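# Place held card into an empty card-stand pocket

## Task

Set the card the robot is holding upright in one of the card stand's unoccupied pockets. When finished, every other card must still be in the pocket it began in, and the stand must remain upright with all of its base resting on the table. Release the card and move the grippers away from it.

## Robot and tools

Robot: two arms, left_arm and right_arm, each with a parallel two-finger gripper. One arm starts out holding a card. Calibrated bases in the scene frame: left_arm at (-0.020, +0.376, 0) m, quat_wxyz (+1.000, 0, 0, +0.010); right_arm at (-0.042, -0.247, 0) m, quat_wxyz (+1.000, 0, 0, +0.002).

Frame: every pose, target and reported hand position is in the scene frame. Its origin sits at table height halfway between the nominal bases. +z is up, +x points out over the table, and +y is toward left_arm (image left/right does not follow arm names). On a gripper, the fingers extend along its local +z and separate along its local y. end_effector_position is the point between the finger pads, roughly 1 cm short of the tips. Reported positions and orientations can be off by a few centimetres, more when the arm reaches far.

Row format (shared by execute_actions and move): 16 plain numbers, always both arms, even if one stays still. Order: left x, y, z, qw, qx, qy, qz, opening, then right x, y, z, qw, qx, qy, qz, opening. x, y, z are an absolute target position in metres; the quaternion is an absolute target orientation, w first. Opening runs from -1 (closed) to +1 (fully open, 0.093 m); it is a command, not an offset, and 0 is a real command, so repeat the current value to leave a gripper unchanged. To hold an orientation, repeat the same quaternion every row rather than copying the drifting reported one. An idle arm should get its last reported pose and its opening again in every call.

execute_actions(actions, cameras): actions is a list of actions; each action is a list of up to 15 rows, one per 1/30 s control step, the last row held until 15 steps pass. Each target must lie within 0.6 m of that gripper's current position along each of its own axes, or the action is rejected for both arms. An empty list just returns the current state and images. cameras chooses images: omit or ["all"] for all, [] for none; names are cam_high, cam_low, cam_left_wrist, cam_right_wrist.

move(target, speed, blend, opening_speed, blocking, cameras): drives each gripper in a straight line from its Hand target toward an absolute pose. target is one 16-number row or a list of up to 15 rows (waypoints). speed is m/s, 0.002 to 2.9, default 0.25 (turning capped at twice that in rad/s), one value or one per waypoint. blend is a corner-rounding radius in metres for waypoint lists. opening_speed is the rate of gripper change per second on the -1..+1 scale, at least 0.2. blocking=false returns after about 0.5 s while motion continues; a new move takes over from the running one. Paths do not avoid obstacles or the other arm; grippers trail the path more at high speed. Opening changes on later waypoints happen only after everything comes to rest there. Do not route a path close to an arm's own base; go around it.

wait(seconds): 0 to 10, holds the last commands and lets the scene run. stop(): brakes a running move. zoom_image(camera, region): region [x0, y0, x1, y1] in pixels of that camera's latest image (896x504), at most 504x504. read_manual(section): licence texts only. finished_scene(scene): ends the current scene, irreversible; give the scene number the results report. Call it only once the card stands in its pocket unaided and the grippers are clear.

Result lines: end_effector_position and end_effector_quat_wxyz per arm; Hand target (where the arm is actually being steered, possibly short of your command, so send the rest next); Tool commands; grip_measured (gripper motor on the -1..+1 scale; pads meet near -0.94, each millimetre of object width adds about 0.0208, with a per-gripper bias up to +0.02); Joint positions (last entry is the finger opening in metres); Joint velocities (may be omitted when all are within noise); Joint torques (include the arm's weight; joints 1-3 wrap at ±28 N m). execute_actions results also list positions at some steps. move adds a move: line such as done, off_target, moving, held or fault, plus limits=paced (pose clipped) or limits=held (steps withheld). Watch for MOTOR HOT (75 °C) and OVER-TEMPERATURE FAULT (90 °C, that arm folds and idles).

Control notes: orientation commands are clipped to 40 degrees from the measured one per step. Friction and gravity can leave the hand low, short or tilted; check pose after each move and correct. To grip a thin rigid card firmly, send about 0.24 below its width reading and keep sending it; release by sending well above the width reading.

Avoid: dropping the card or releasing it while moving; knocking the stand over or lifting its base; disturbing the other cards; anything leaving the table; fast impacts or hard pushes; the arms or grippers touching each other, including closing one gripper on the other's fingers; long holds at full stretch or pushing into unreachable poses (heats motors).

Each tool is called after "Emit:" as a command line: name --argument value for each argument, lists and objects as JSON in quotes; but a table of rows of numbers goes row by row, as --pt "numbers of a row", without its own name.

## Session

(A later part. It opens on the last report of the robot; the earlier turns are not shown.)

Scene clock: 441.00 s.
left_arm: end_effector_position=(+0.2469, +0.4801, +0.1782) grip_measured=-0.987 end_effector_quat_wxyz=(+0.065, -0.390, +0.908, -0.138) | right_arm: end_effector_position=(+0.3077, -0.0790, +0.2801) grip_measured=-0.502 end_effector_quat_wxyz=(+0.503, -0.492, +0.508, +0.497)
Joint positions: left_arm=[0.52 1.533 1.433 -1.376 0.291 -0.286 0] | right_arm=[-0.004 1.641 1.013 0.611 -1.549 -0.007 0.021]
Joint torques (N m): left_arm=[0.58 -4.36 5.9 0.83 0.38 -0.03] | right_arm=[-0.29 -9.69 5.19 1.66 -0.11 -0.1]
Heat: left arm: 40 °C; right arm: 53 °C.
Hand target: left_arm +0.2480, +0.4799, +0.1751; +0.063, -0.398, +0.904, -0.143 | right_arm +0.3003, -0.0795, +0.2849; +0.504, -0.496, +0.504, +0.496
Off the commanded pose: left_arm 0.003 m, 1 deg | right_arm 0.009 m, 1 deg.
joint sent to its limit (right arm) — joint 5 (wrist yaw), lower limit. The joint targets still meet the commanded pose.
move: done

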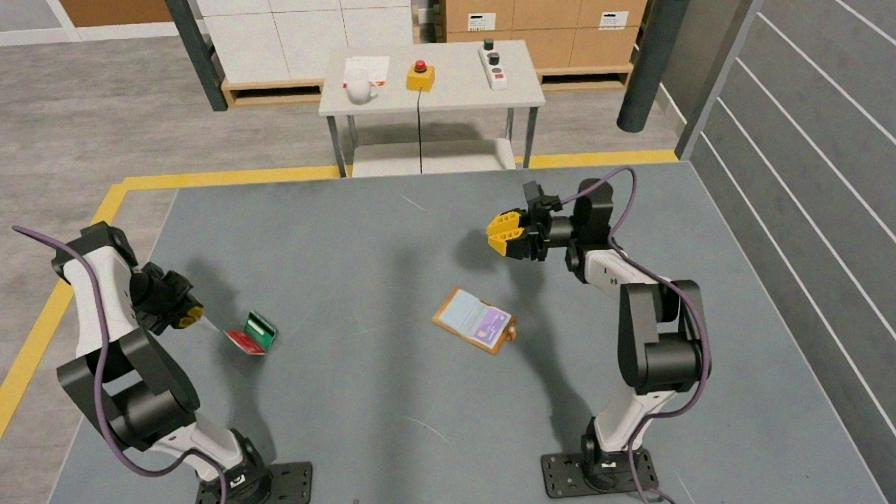

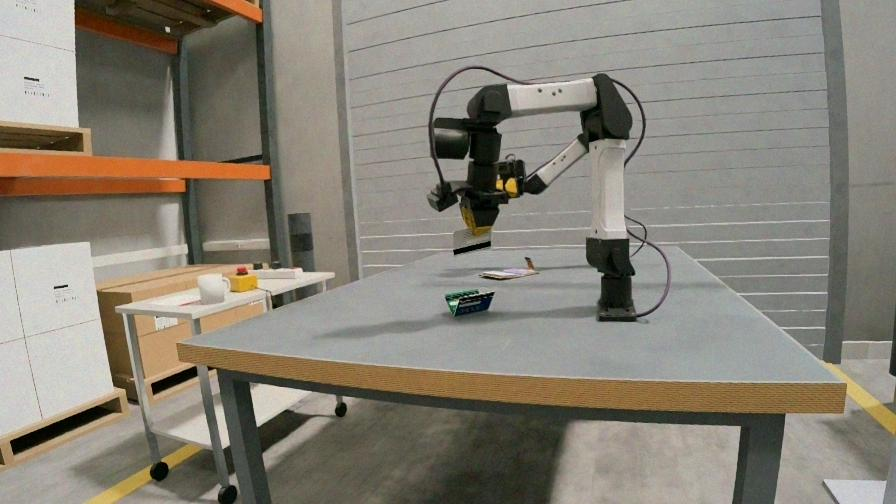

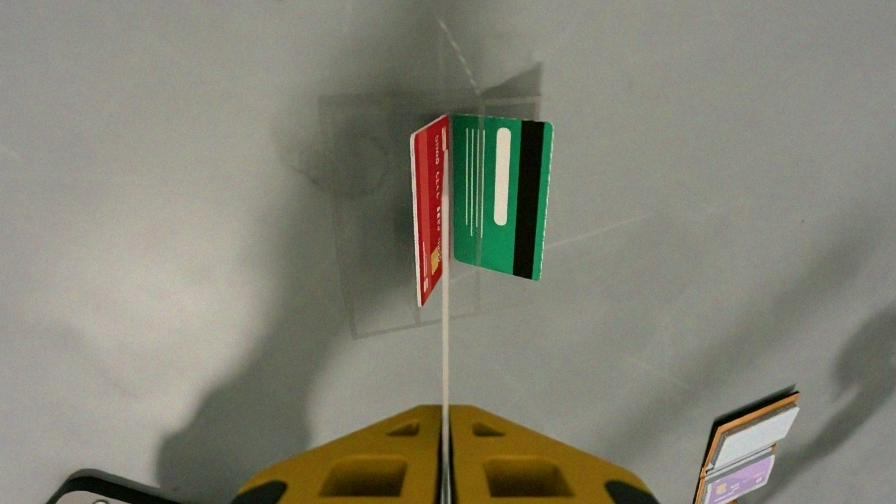

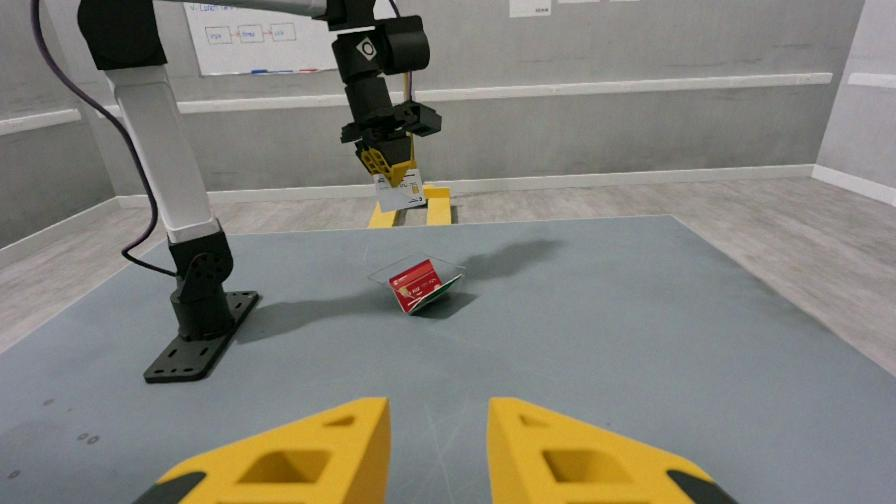

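Emit:
move --target '[0.251,0.4775,0.108,0.063,-0.398,0.904,-0.143,-1.0,0.33,0.17,0.17,0.5,-0.5,0.5,0.5,-0.5]' --speed 0.15

Emit:
zoom_image --camera "cam_low" --region '[420, 220, 530, 330]'

Emit:
zoom_image --camera "cam_right_wrist" --region '[280, 130, 560, 380]'

Scene clock: 487.93 s.
left_arm: end_effector_position=(+0.2497, +0.4798, +0.1127) grip_measured=-0.987 end_effector_quat_wxyz=(+0.068, -0.394, +0.906, -0.139) | right_arm: end_effector_position=(+0.3228, +0.1665, +0.1626) grip_measured=-0.502 end_effector_quat_wxyz=(+0.485, -0.501, +0.509, +0.505)
Joint positions: left_arm=[0.515 1.533 1.171 -1.106 0.293 -0.301 0] | right_arm=[0.586 2.188 1.259 0.892 -0.992 -0.003 0.021]
Joint torques (N m): left_arm=[-0.14 -4 6.05 0.86 0.39 -0.04] | right_arm=[-0.2 -10.18 8.27 2.4 0.11 -0.08]
Heat: left arm: 38 °C; right arm: 54 °C.
Hand target: left_arm +0.2509, +0.4775, +0.1081; +0.063, -0.398, +0.904, -0.143 | right_arm +0.3296, +0.1696, +0.1702; +0.500, -0.500, +0.500, +0.500
Off the commanded pose: left_arm 0.005 m, 1 deg | right_arm 0.011 m, 2 deg.
move: off_target (right_arm)

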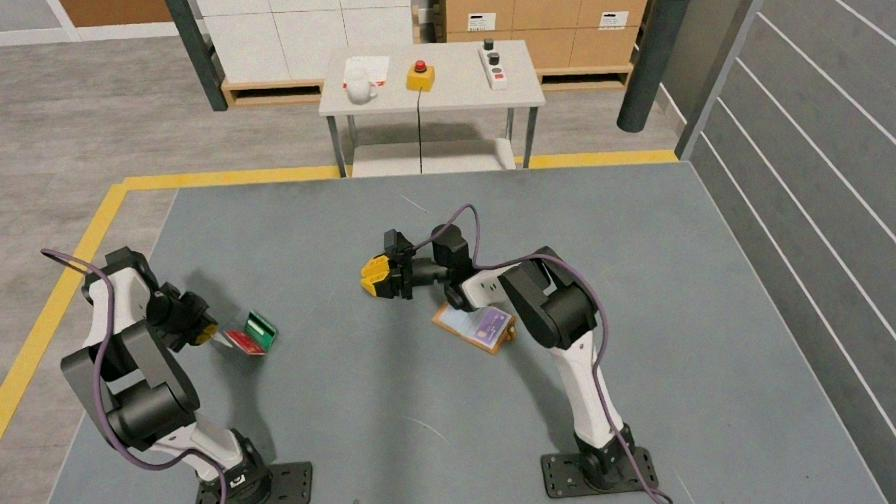

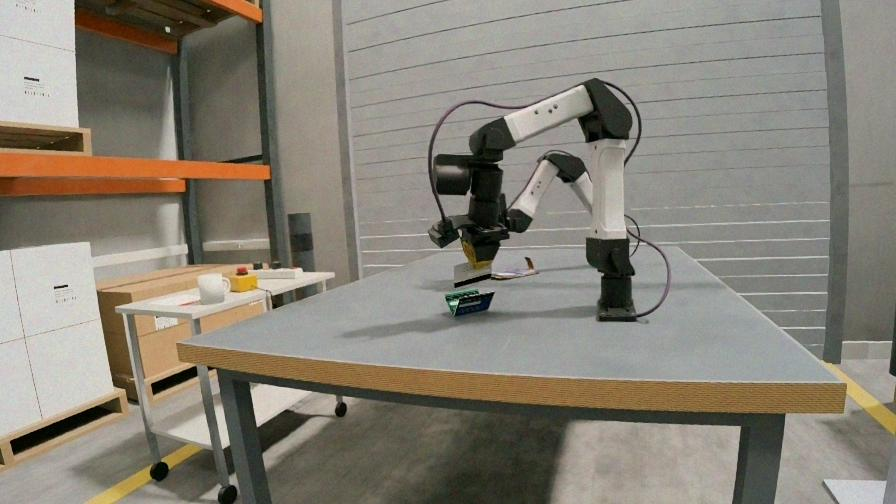

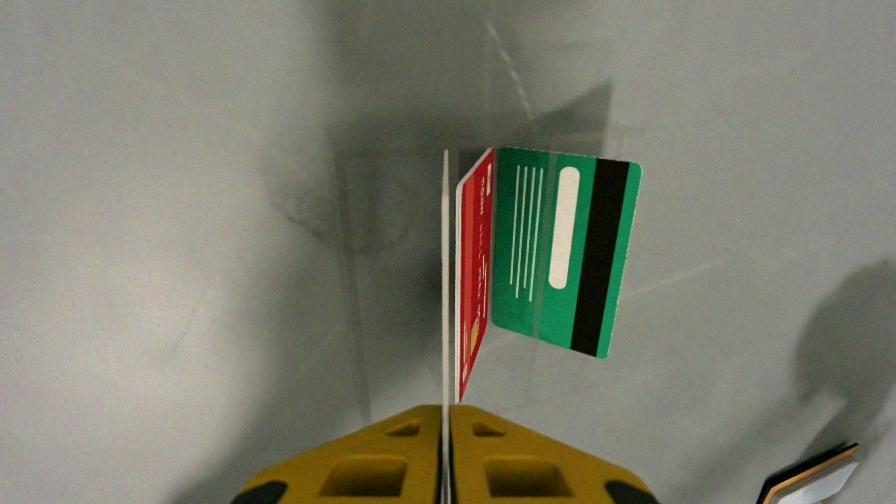

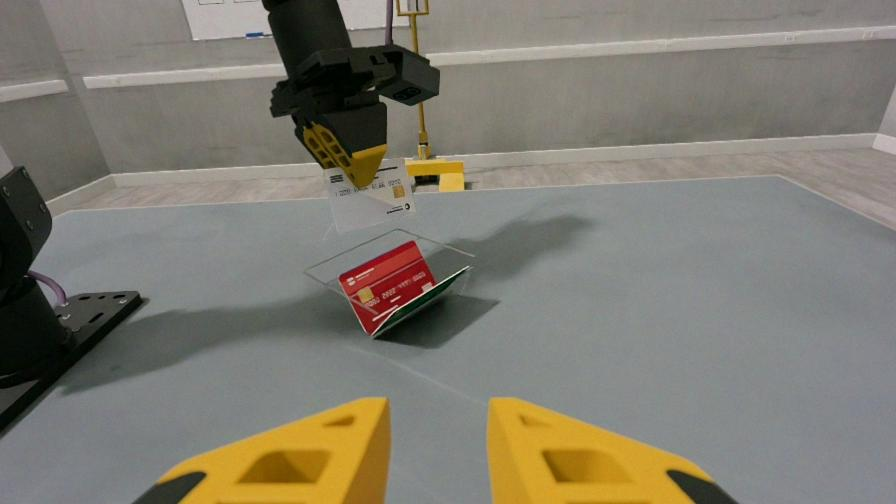

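Scaled by 4.582 (camera's finer frame: 1280x720).

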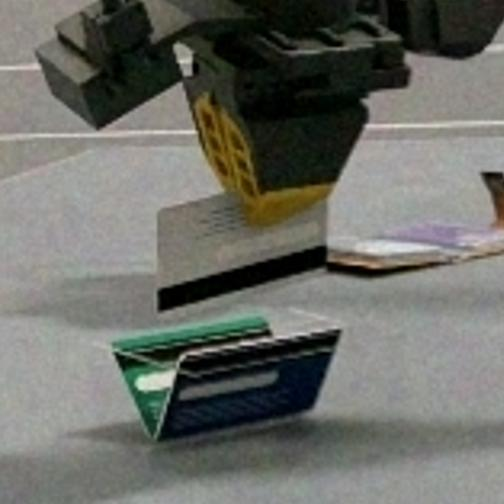

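Scaled by 1.800 (camera's finer frame: 1280x720).

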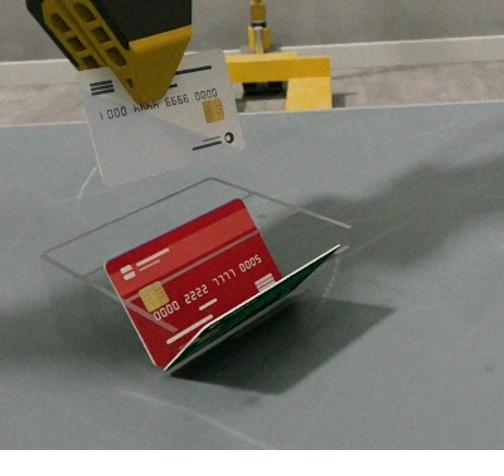

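Emit:
move --target '[0.252,0.4755,0.080,0.063,-0.398,0.904,-0.143,-1.0,0.33,0.17,0.17,0.5,-0.5,0.5,0.5,-0.5]' --speed 0.08

Emit:
zoom_image --camera "cam_low" --region '[420, 220, 530, 330]'

Emit:
zoom_image --camera "cam_right_wrist" --region '[280, 130, 560, 380]'

Scene clock: 494.53 s.
left_arm: end_effector_position=(+0.2528, +0.4784, +0.0895) grip_measured=-0.987 end_effector_quat_wxyz=(+0.077, -0.392, +0.906, -0.141) | right_arm: end_effector_position=(+0.3230, +0.1665, +0.1626) grip_measured=-0.502 end_effector_quat_wxyz=(+0.485, -0.501, +0.509, +0.504)
Joint positions: left_arm=[0.508 1.539 1.08 -0.988 0.298 -0.308 0] | right_arm=[0.586 2.188 1.259 0.892 -0.991 -0.003 0.021]
Joint torques (N m): left_arm=[-0.28 -2.95 5.76 0.88 0.32 -0.04] | right_arm=[-0.2 -10.17 8.28 2.4 0.09 -0.09]
Heat: left arm: 38 °C; right arm: 53 °C.
Hand target: left_arm +0.2517, +0.4755, +0.0802; +0.063, -0.398, +0.904, -0.143 | right_arm +0.3296, +0.1696, +0.1701; +0.500, -0.500, +0.500, +0.500
Off the commanded pose: left_arm 0.010 m, 2 deg | right_arm 0.011 m, 2 deg.
move: off_target (right_arm)

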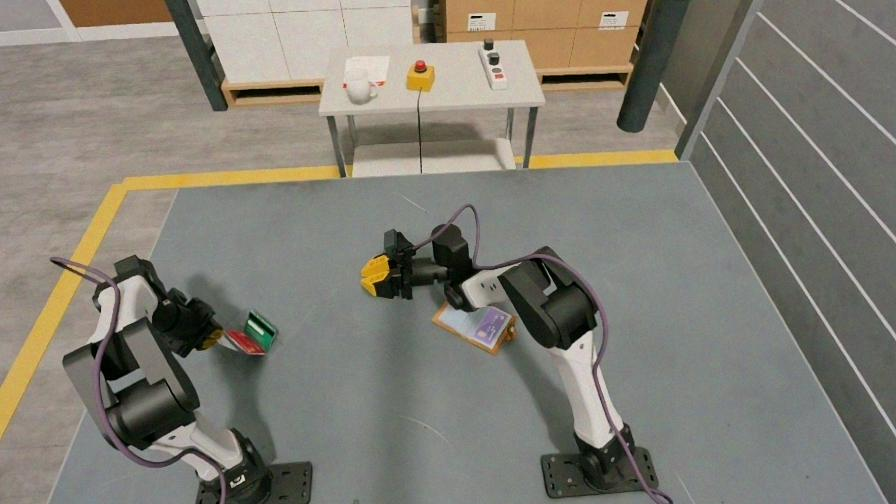

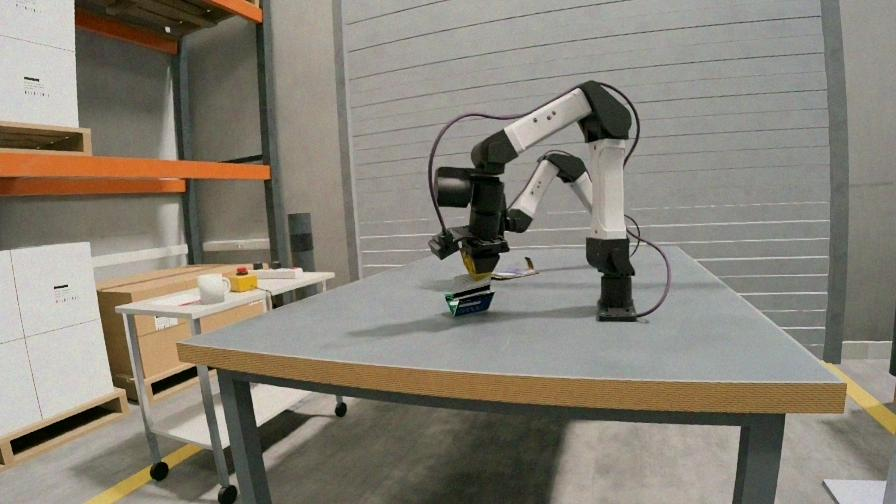

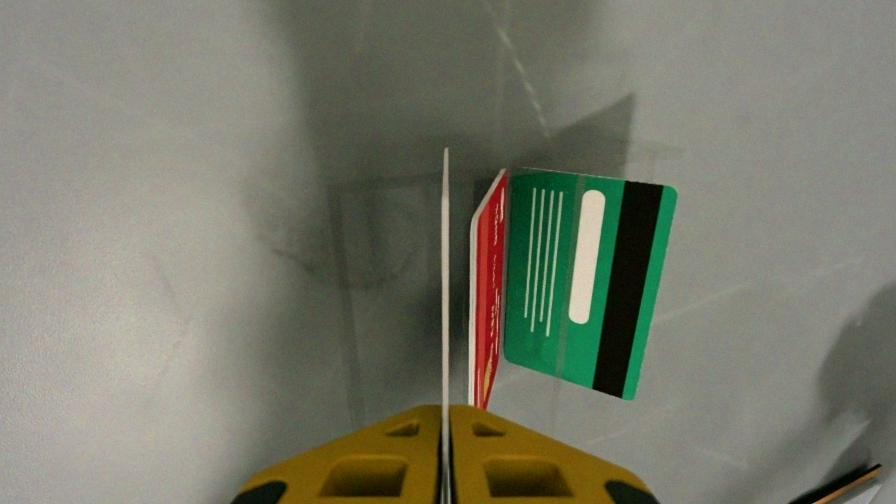

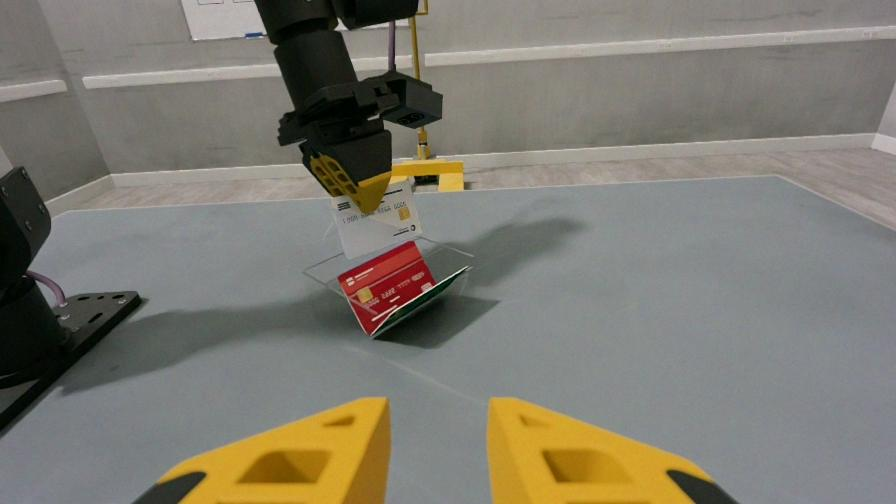

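Scaled by 4.582 (camera's finer frame: 1280x720).

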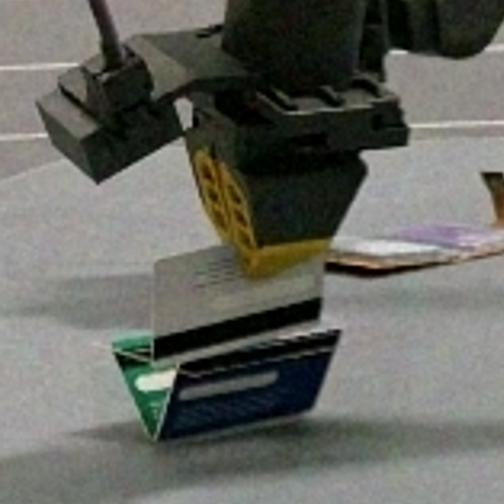

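Scaled by 1.800 (camera's finer frame: 1280x720).

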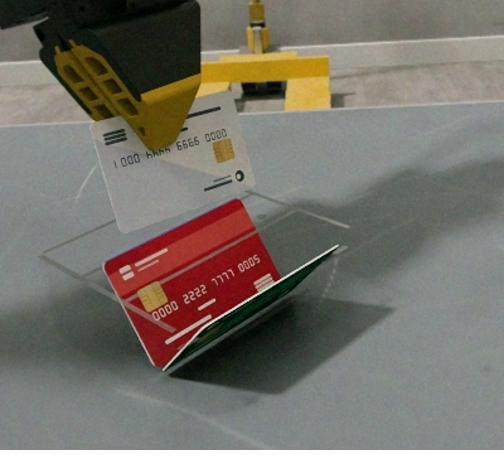

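Emit:
move --target '[0.250,0.4745,0.058,0.055,-0.398,0.904,-0.143,-1.0,0.33,0.17,0.17,0.5,-0.5,0.5,0.5,-0.5]' --speed 0.06

Emit:
zoom_image --camera "cam_low" --region '[420, 220, 530, 330]'

Emit:
zoom_image --camera "cam_right_wrist" --region '[280, 130, 560, 380]'

Scene clock: 504.40 s.
left_arm: end_effector_position=(+0.2603, +0.4769, +0.0839) grip_measured=-0.987 end_effector_quat_wxyz=(+0.094, -0.388, +0.904, -0.154) | right_arm: end_effector_position=(+0.3230, +0.1665, +0.1627) grip_measured=-0.502 end_effector_quat_wxyz=(+0.486, -0.501, +0.509, +0.504)
Joint positions: left_arm=[0.508 1.541 1.048 -0.922 0.329 -0.309 0] | right_arm=[0.586 2.188 1.259 0.892 -0.991 -0.003 0.021]
Joint torques (N m): left_arm=[-0.31 -1.18 3.38 0.97 -0.03 -0.01] | right_arm=[-0.2 -10.17 8.27 2.4 0.09 -0.09]
Heat: left arm: 38 °C; right arm: 52 °C.
Hand target: left_arm +0.2487, +0.4738, +0.0597; +0.055, -0.398, +0.905, -0.143 | right_arm +0.3296, +0.1696, +0.1702; +0.500, -0.500, +0.500, +0.500
Off the commanded pose: left_arm 0.028 m, 5 deg | right_arm 0.011 m, 2 deg.
move: off_target (left_arm, right_arm)

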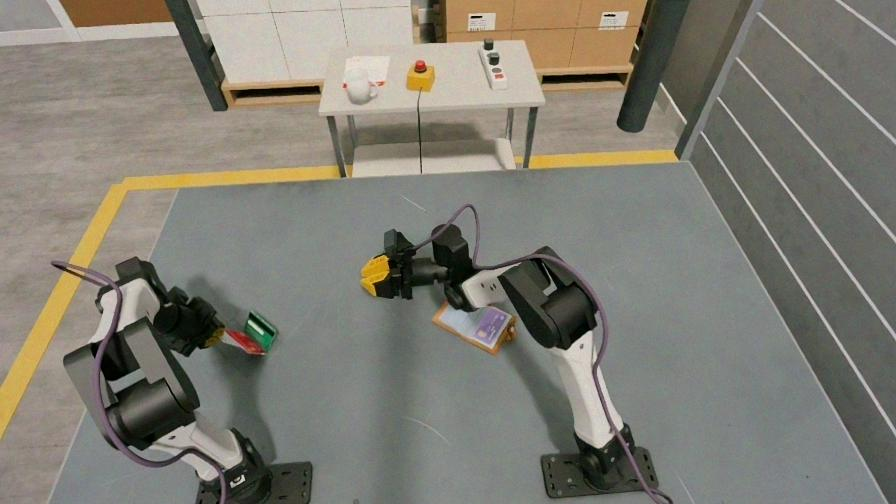

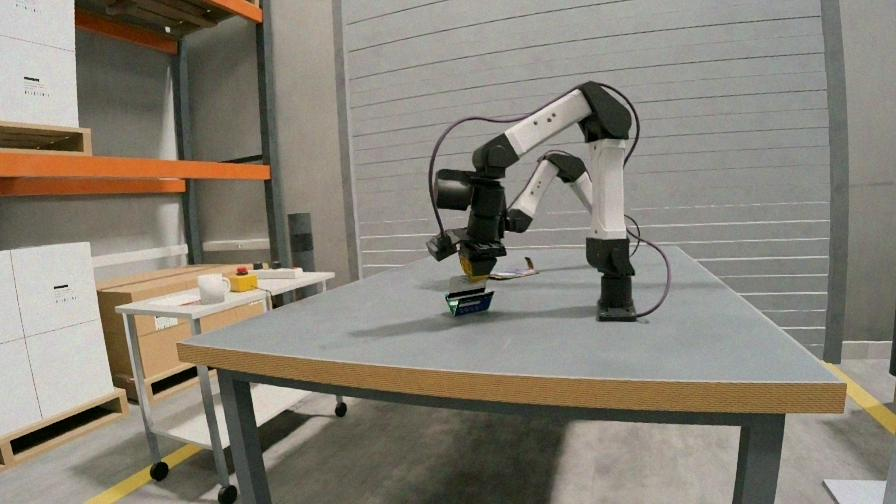

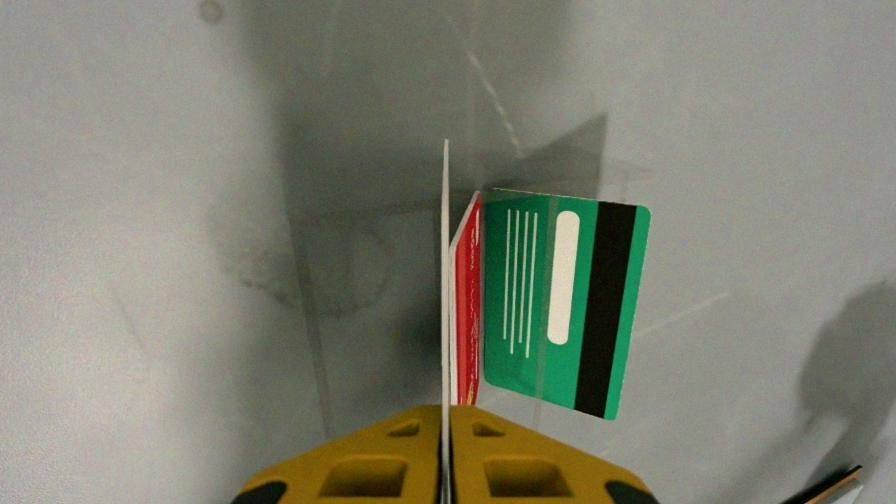

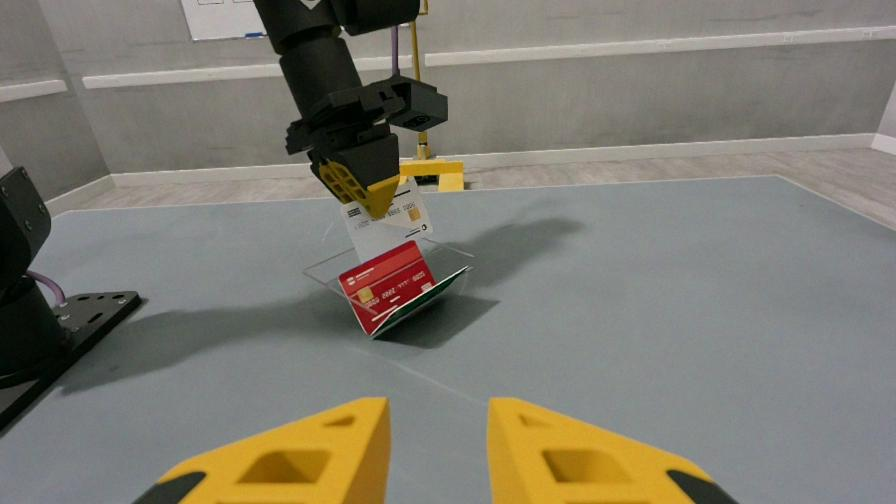

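Scaled by 4.582 (camera's finer frame: 1280x720).

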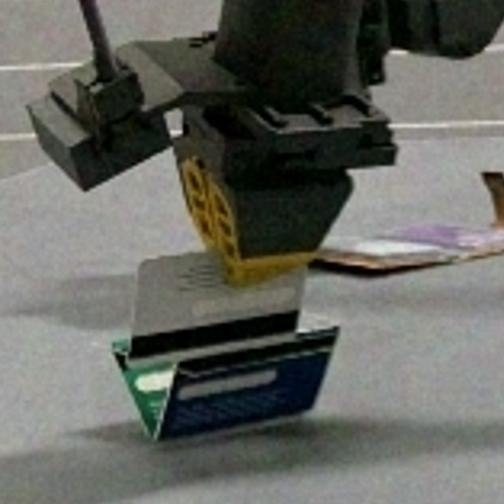

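Scaled by 1.800 (camera's finer frame: 1280x720).

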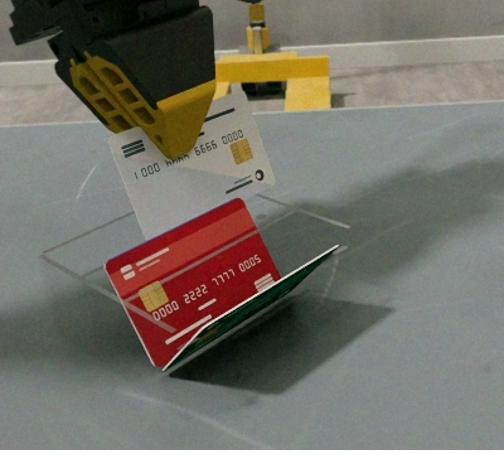

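Emit:
zoom_image --camera "cam_low" --region '[435, 270, 505, 325]'

Emit:
zoom_image --camera "cam_right_wrist" --region '[320, 210, 460, 350]'

Emit:
zoom_image --camera "cam_left_wrist" --region '[380, 130, 520, 430]'

Scaled by 7.200 (camera's finer frame: 1280x720).

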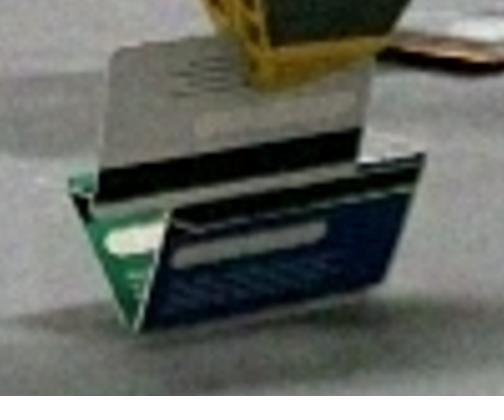

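Scaled by 3.600 (camera's finer frame: 1280x720).

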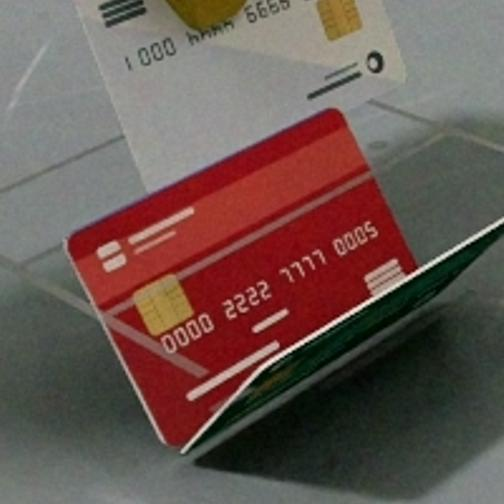

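Scaled by 1.680 (camera's finer frame: 1280x720).

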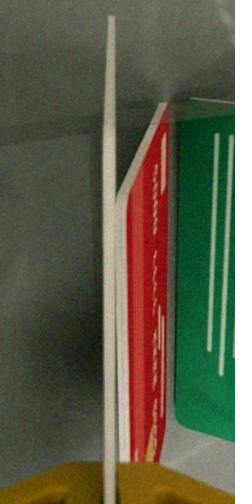

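Emit:
move --pt "0.258 0.4770 0.110 0.063 -0.398 0.904 -0.143 -1.0 0.33 0.17 0.17 0.5 -0.5 0.5 0.5 -0.5" --pt "0.2345 0.491 0.110 0.063 -0.398 0.904 -0.143 -1.0 0.33 0.17 0.17 0.5 -0.5 0.5 0.5 -0.5" --speed 0.08 --cameras '["cam_left_wrist","cam_right_wrist"]'

Emit:
zoom_image --camera "cam_right_wrist" --region '[280, 130, 560, 380]'

Scene clock: 545.73 s.
left_arm: end_effector_position=(+0.2406, +0.4928, +0.1067) grip_measured=-0.987 end_effector_quat_wxyz=(+0.062, -0.403, +0.901, -0.147) | right_arm: end_effector_position=(+0.3230, +0.1665, +0.1627) grip_measured=-0.502 end_effector_quat_wxyz=(+0.486, -0.501, +0.509, +0.504)
Joint positions: left_arm=[0.583 1.549 1.161 -1.111 0.312 -0.25 0] | right_arm=[0.586 2.188 1.259 0.892 -0.991 -0.003 0.021]
Joint torques (N m): left_arm=[0.58 -6.74 5.97 0.52 0.27 0.22] | right_arm=[-0.2 -10.17 8.27 2.4 0.09 -0.08]
Heat: left arm: 36 °C; right arm: 51 °C.
Hand target: left_arm +0.2346, +0.4910, +0.1099; +0.063, -0.398, +0.904, -0.143 | right_arm +0.3296, +0.1696, +0.1702; +0.500, -0.500, +0.500, +0.500
Off the commanded pose: left_arm 0.007 m, 1 deg | right_arm 0.011 m, 2 deg.
move: off_target (right_arm)

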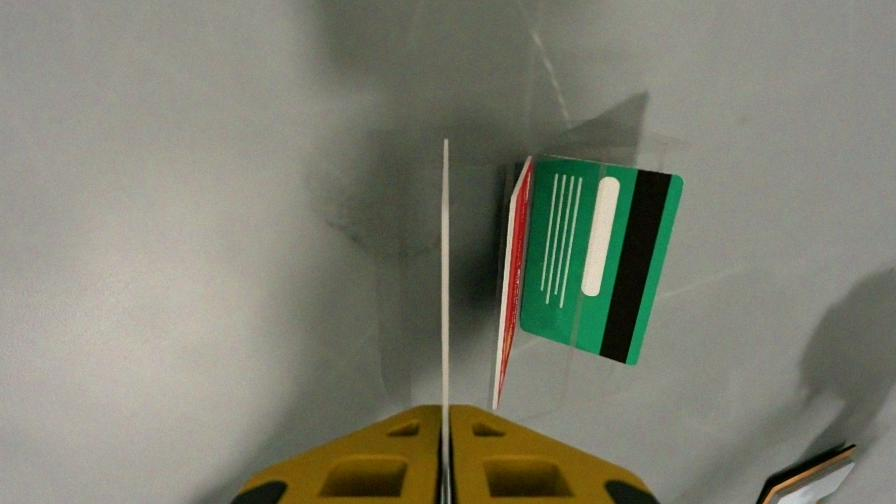

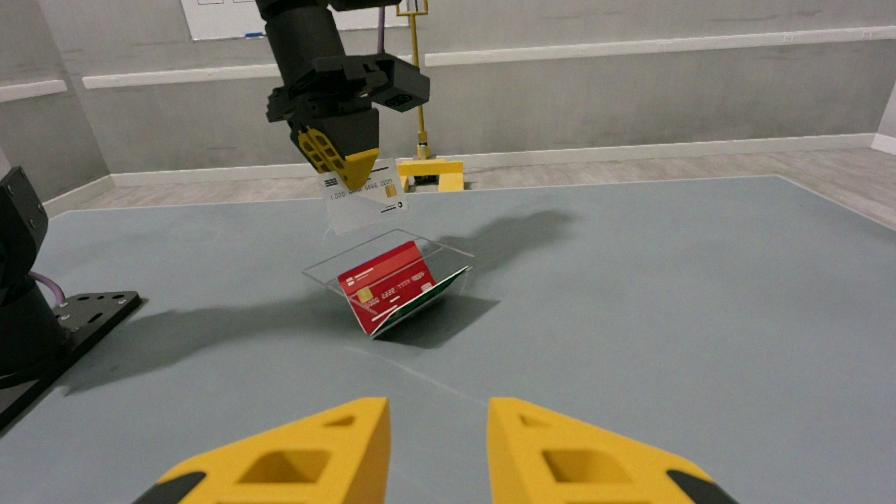

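Scaled by 1.800 (camera's finer frame: 1280x720).

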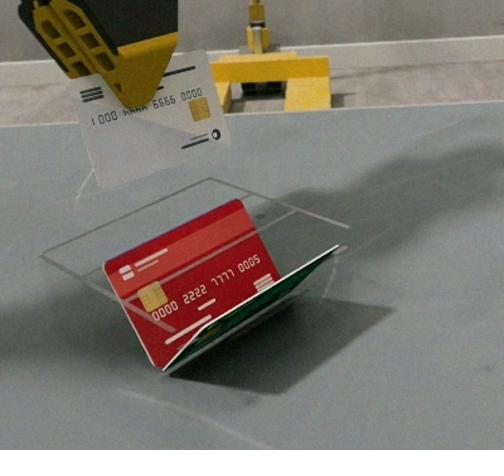

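Emit:
move --target '[0.2395,0.4840,0.080,0.060,-0.398,0.904,-0.143,-1.0,0.33,0.17,0.17,0.5,-0.5,0.5,0.5,-0.5]' --speed 0.06 --cameras '["cam_left_wrist","cam_right_wrist","cam_low"]'

Emit:
zoom_image --camera "cam_right_wrist" --region '[280, 130, 560, 380]'

Emit:
zoom_image --camera "cam_low" --region '[430, 250, 510, 325]'

Scene clock: 557.57 s.
left_arm: end_effector_position=(+0.2439, +0.4858, +0.0865) grip_measured=-0.987 end_effector_quat_wxyz=(+0.070, -0.390, +0.906, -0.148) | right_arm: end_effector_position=(+0.3230, +0.1665, +0.1627) grip_measured=-0.502 end_effector_quat_wxyz=(+0.486, -0.501, +0.509, +0.504)
Joint positions: left_arm=[0.558 1.549 1.077 -1.009 0.317 -0.25 0] | right_arm=[0.586 2.188 1.259 0.892 -0.991 -0.003 0.021]
Joint torques (N m): left_arm=[-0.16 -4.72 4.82 0.74 0.19 -0.06] | right_arm=[-0.2 -10.17 8.28 2.4 0.1 -0.09]
Heat: left arm: 37 °C; right arm: 52 °C.
Hand target: left_arm +0.2395, +0.4840, +0.0801; +0.060, -0.398, +0.904, -0.143 | right_arm +0.3296, +0.1696, +0.1702; +0.500, -0.500, +0.500, +0.500
Off the commanded pose: left_arm 0.008 m, 2 deg | right_arm 0.011 m, 2 deg.
move: off_target (right_arm)
Images, in order (width x height): cam_low 896x504, cam_left_wrist 896x504, cam_right_wrist 896x504.

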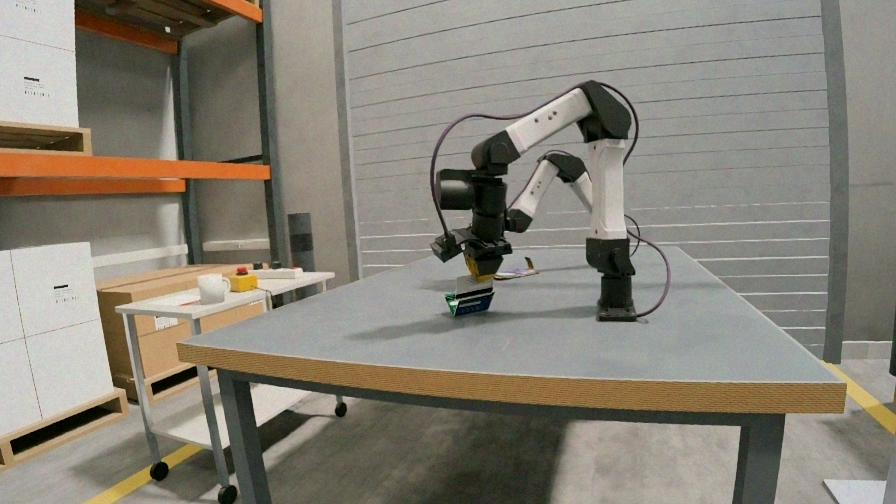

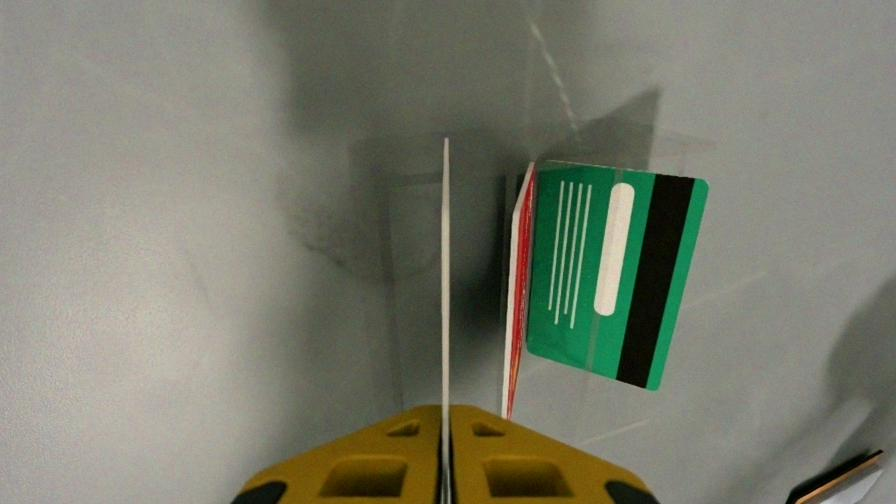

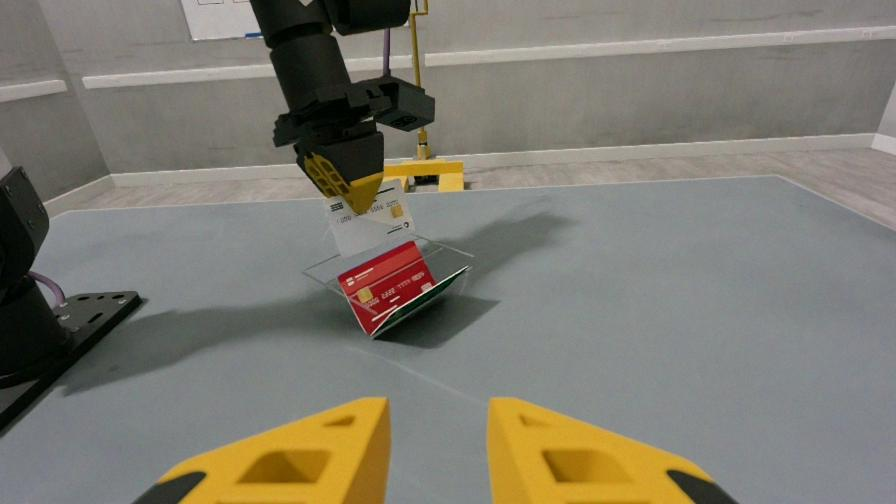

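Scaled by 1.800 (camera's finer frame: 1280x720).

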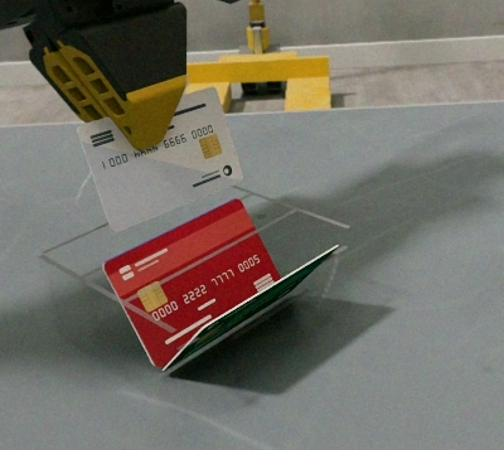

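Scaled by 6.300 (camera's finer frame: 1280x720).

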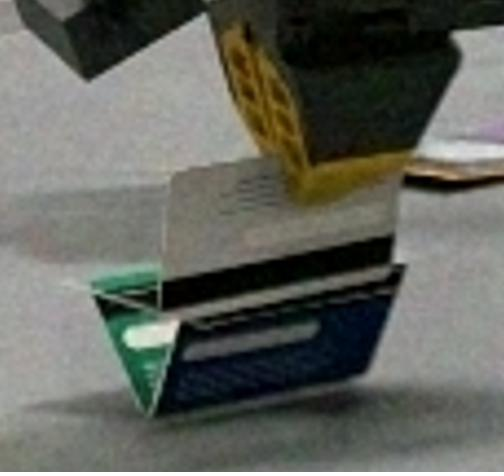

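Emit:
move --target '[0.2430,0.4790,0.058,0.055,-0.398,0.904,-0.143,-1.0,0.33,0.17,0.17,0.5,-0.5,0.5,0.5,-0.5]' --speed 0.06 --cameras '["cam_left_wrist","cam_right_wrist","cam_low"]'

Emit:
zoom_image --camera "cam_right_wrist" --region '[280, 130, 560, 380]'

Emit:
zoom_image --camera "cam_low" --region '[430, 250, 510, 325]'

Scene clock: 565.37 s.
left_arm: end_effector_position=(+0.2483, +0.4798, +0.0730) grip_measured=-0.987 end_effector_quat_wxyz=(+0.078, -0.389, +0.905, -0.151) | right_arm: end_effector_position=(+0.3230, +0.1665, +0.1627) grip_measured=-0.502 end_effector_quat_wxyz=(+0.486, -0.501, +0.509, +0.504)
Joint positions: left_arm=[0.535 1.549 1.018 -0.926 0.324 -0.275 0] | right_arm=[0.586 2.188 1.259 0.892 -0.991 -0.003 0.021]
Joint torques (N m): left_arm=[-0.25 -2.3 5.12 0.86 0.09 -0.04] | right_arm=[-0.2 -10.17 8.28 2.39 0.09 -0.08]
Heat: left arm: 37 °C; right arm: 52 °C.
Hand target: left_arm +0.2424, +0.4787, +0.0586; +0.055, -0.398, +0.905, -0.143 | right_arm +0.3296, +0.1696, +0.1702; +0.500, -0.500, +0.500, +0.500
Off the commanded pose: left_arm 0.016 m, 3 deg | right_arm 0.011 m, 2 deg.
move: off_target (left_arm, right_arm)
Images, in order (width x height): cam_low 896x504, cam_left_wrist 896x504, cam_right_wrist 896x504.

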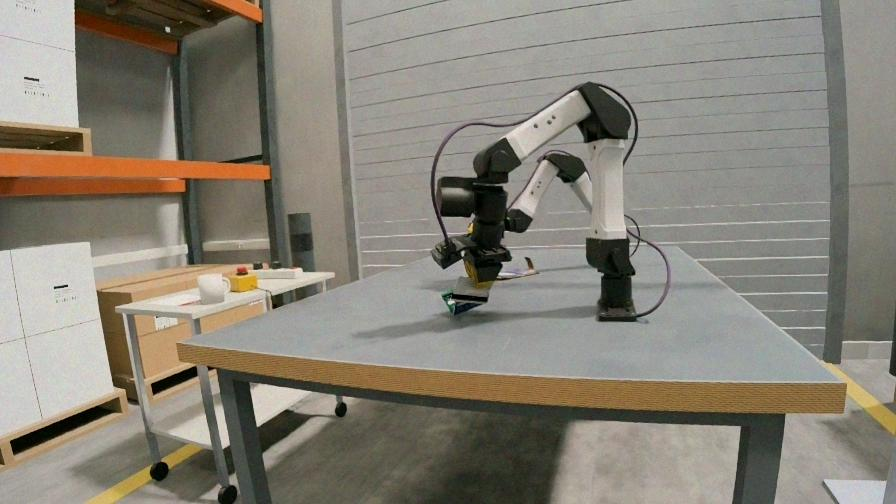

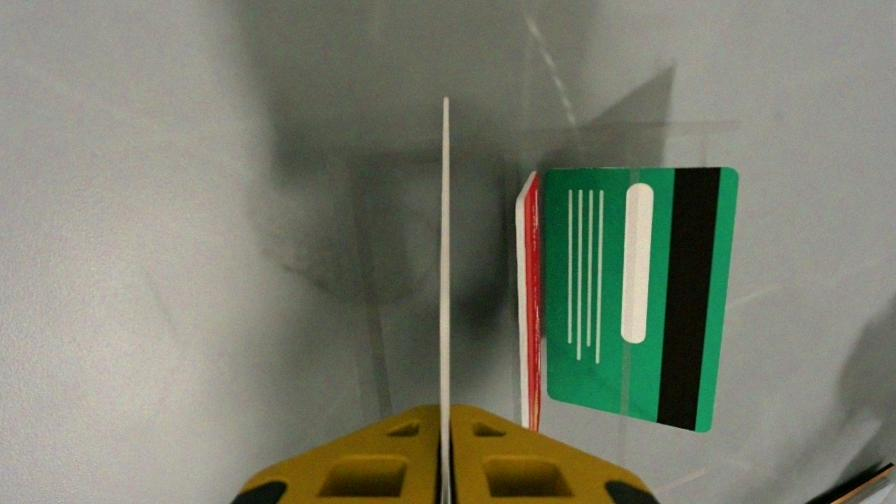

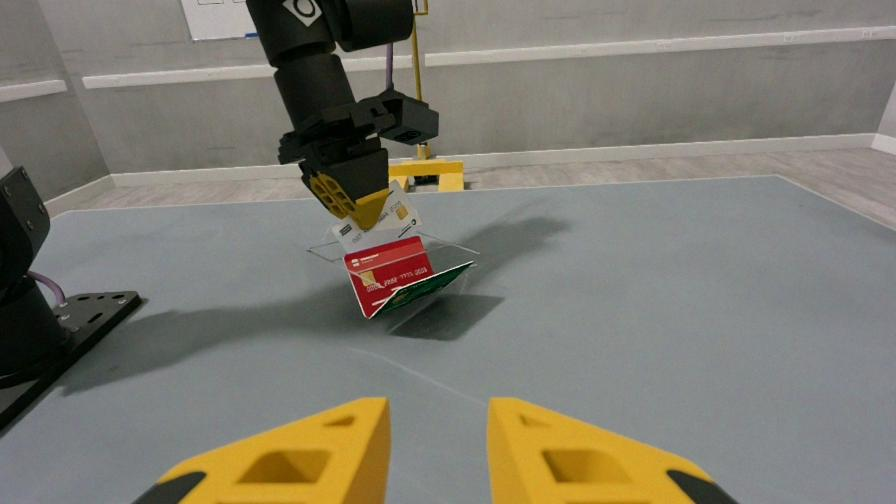

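Scaled by 1.800 (camera's finer frame: 1280x720).

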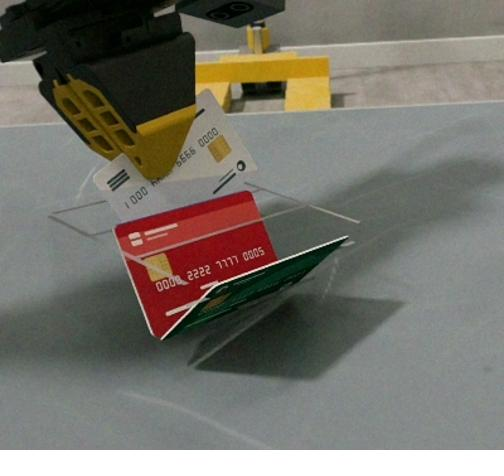

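Scaled by 6.300 (camera's finer frame: 1280x720).

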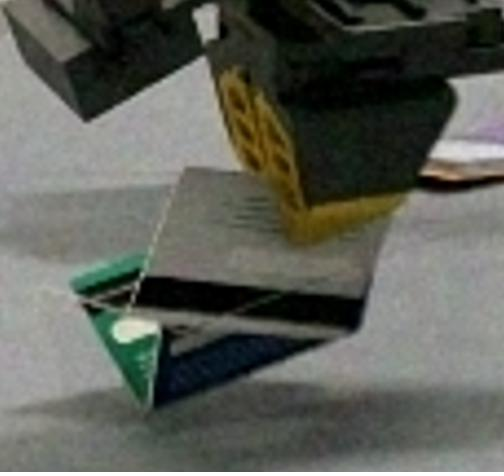

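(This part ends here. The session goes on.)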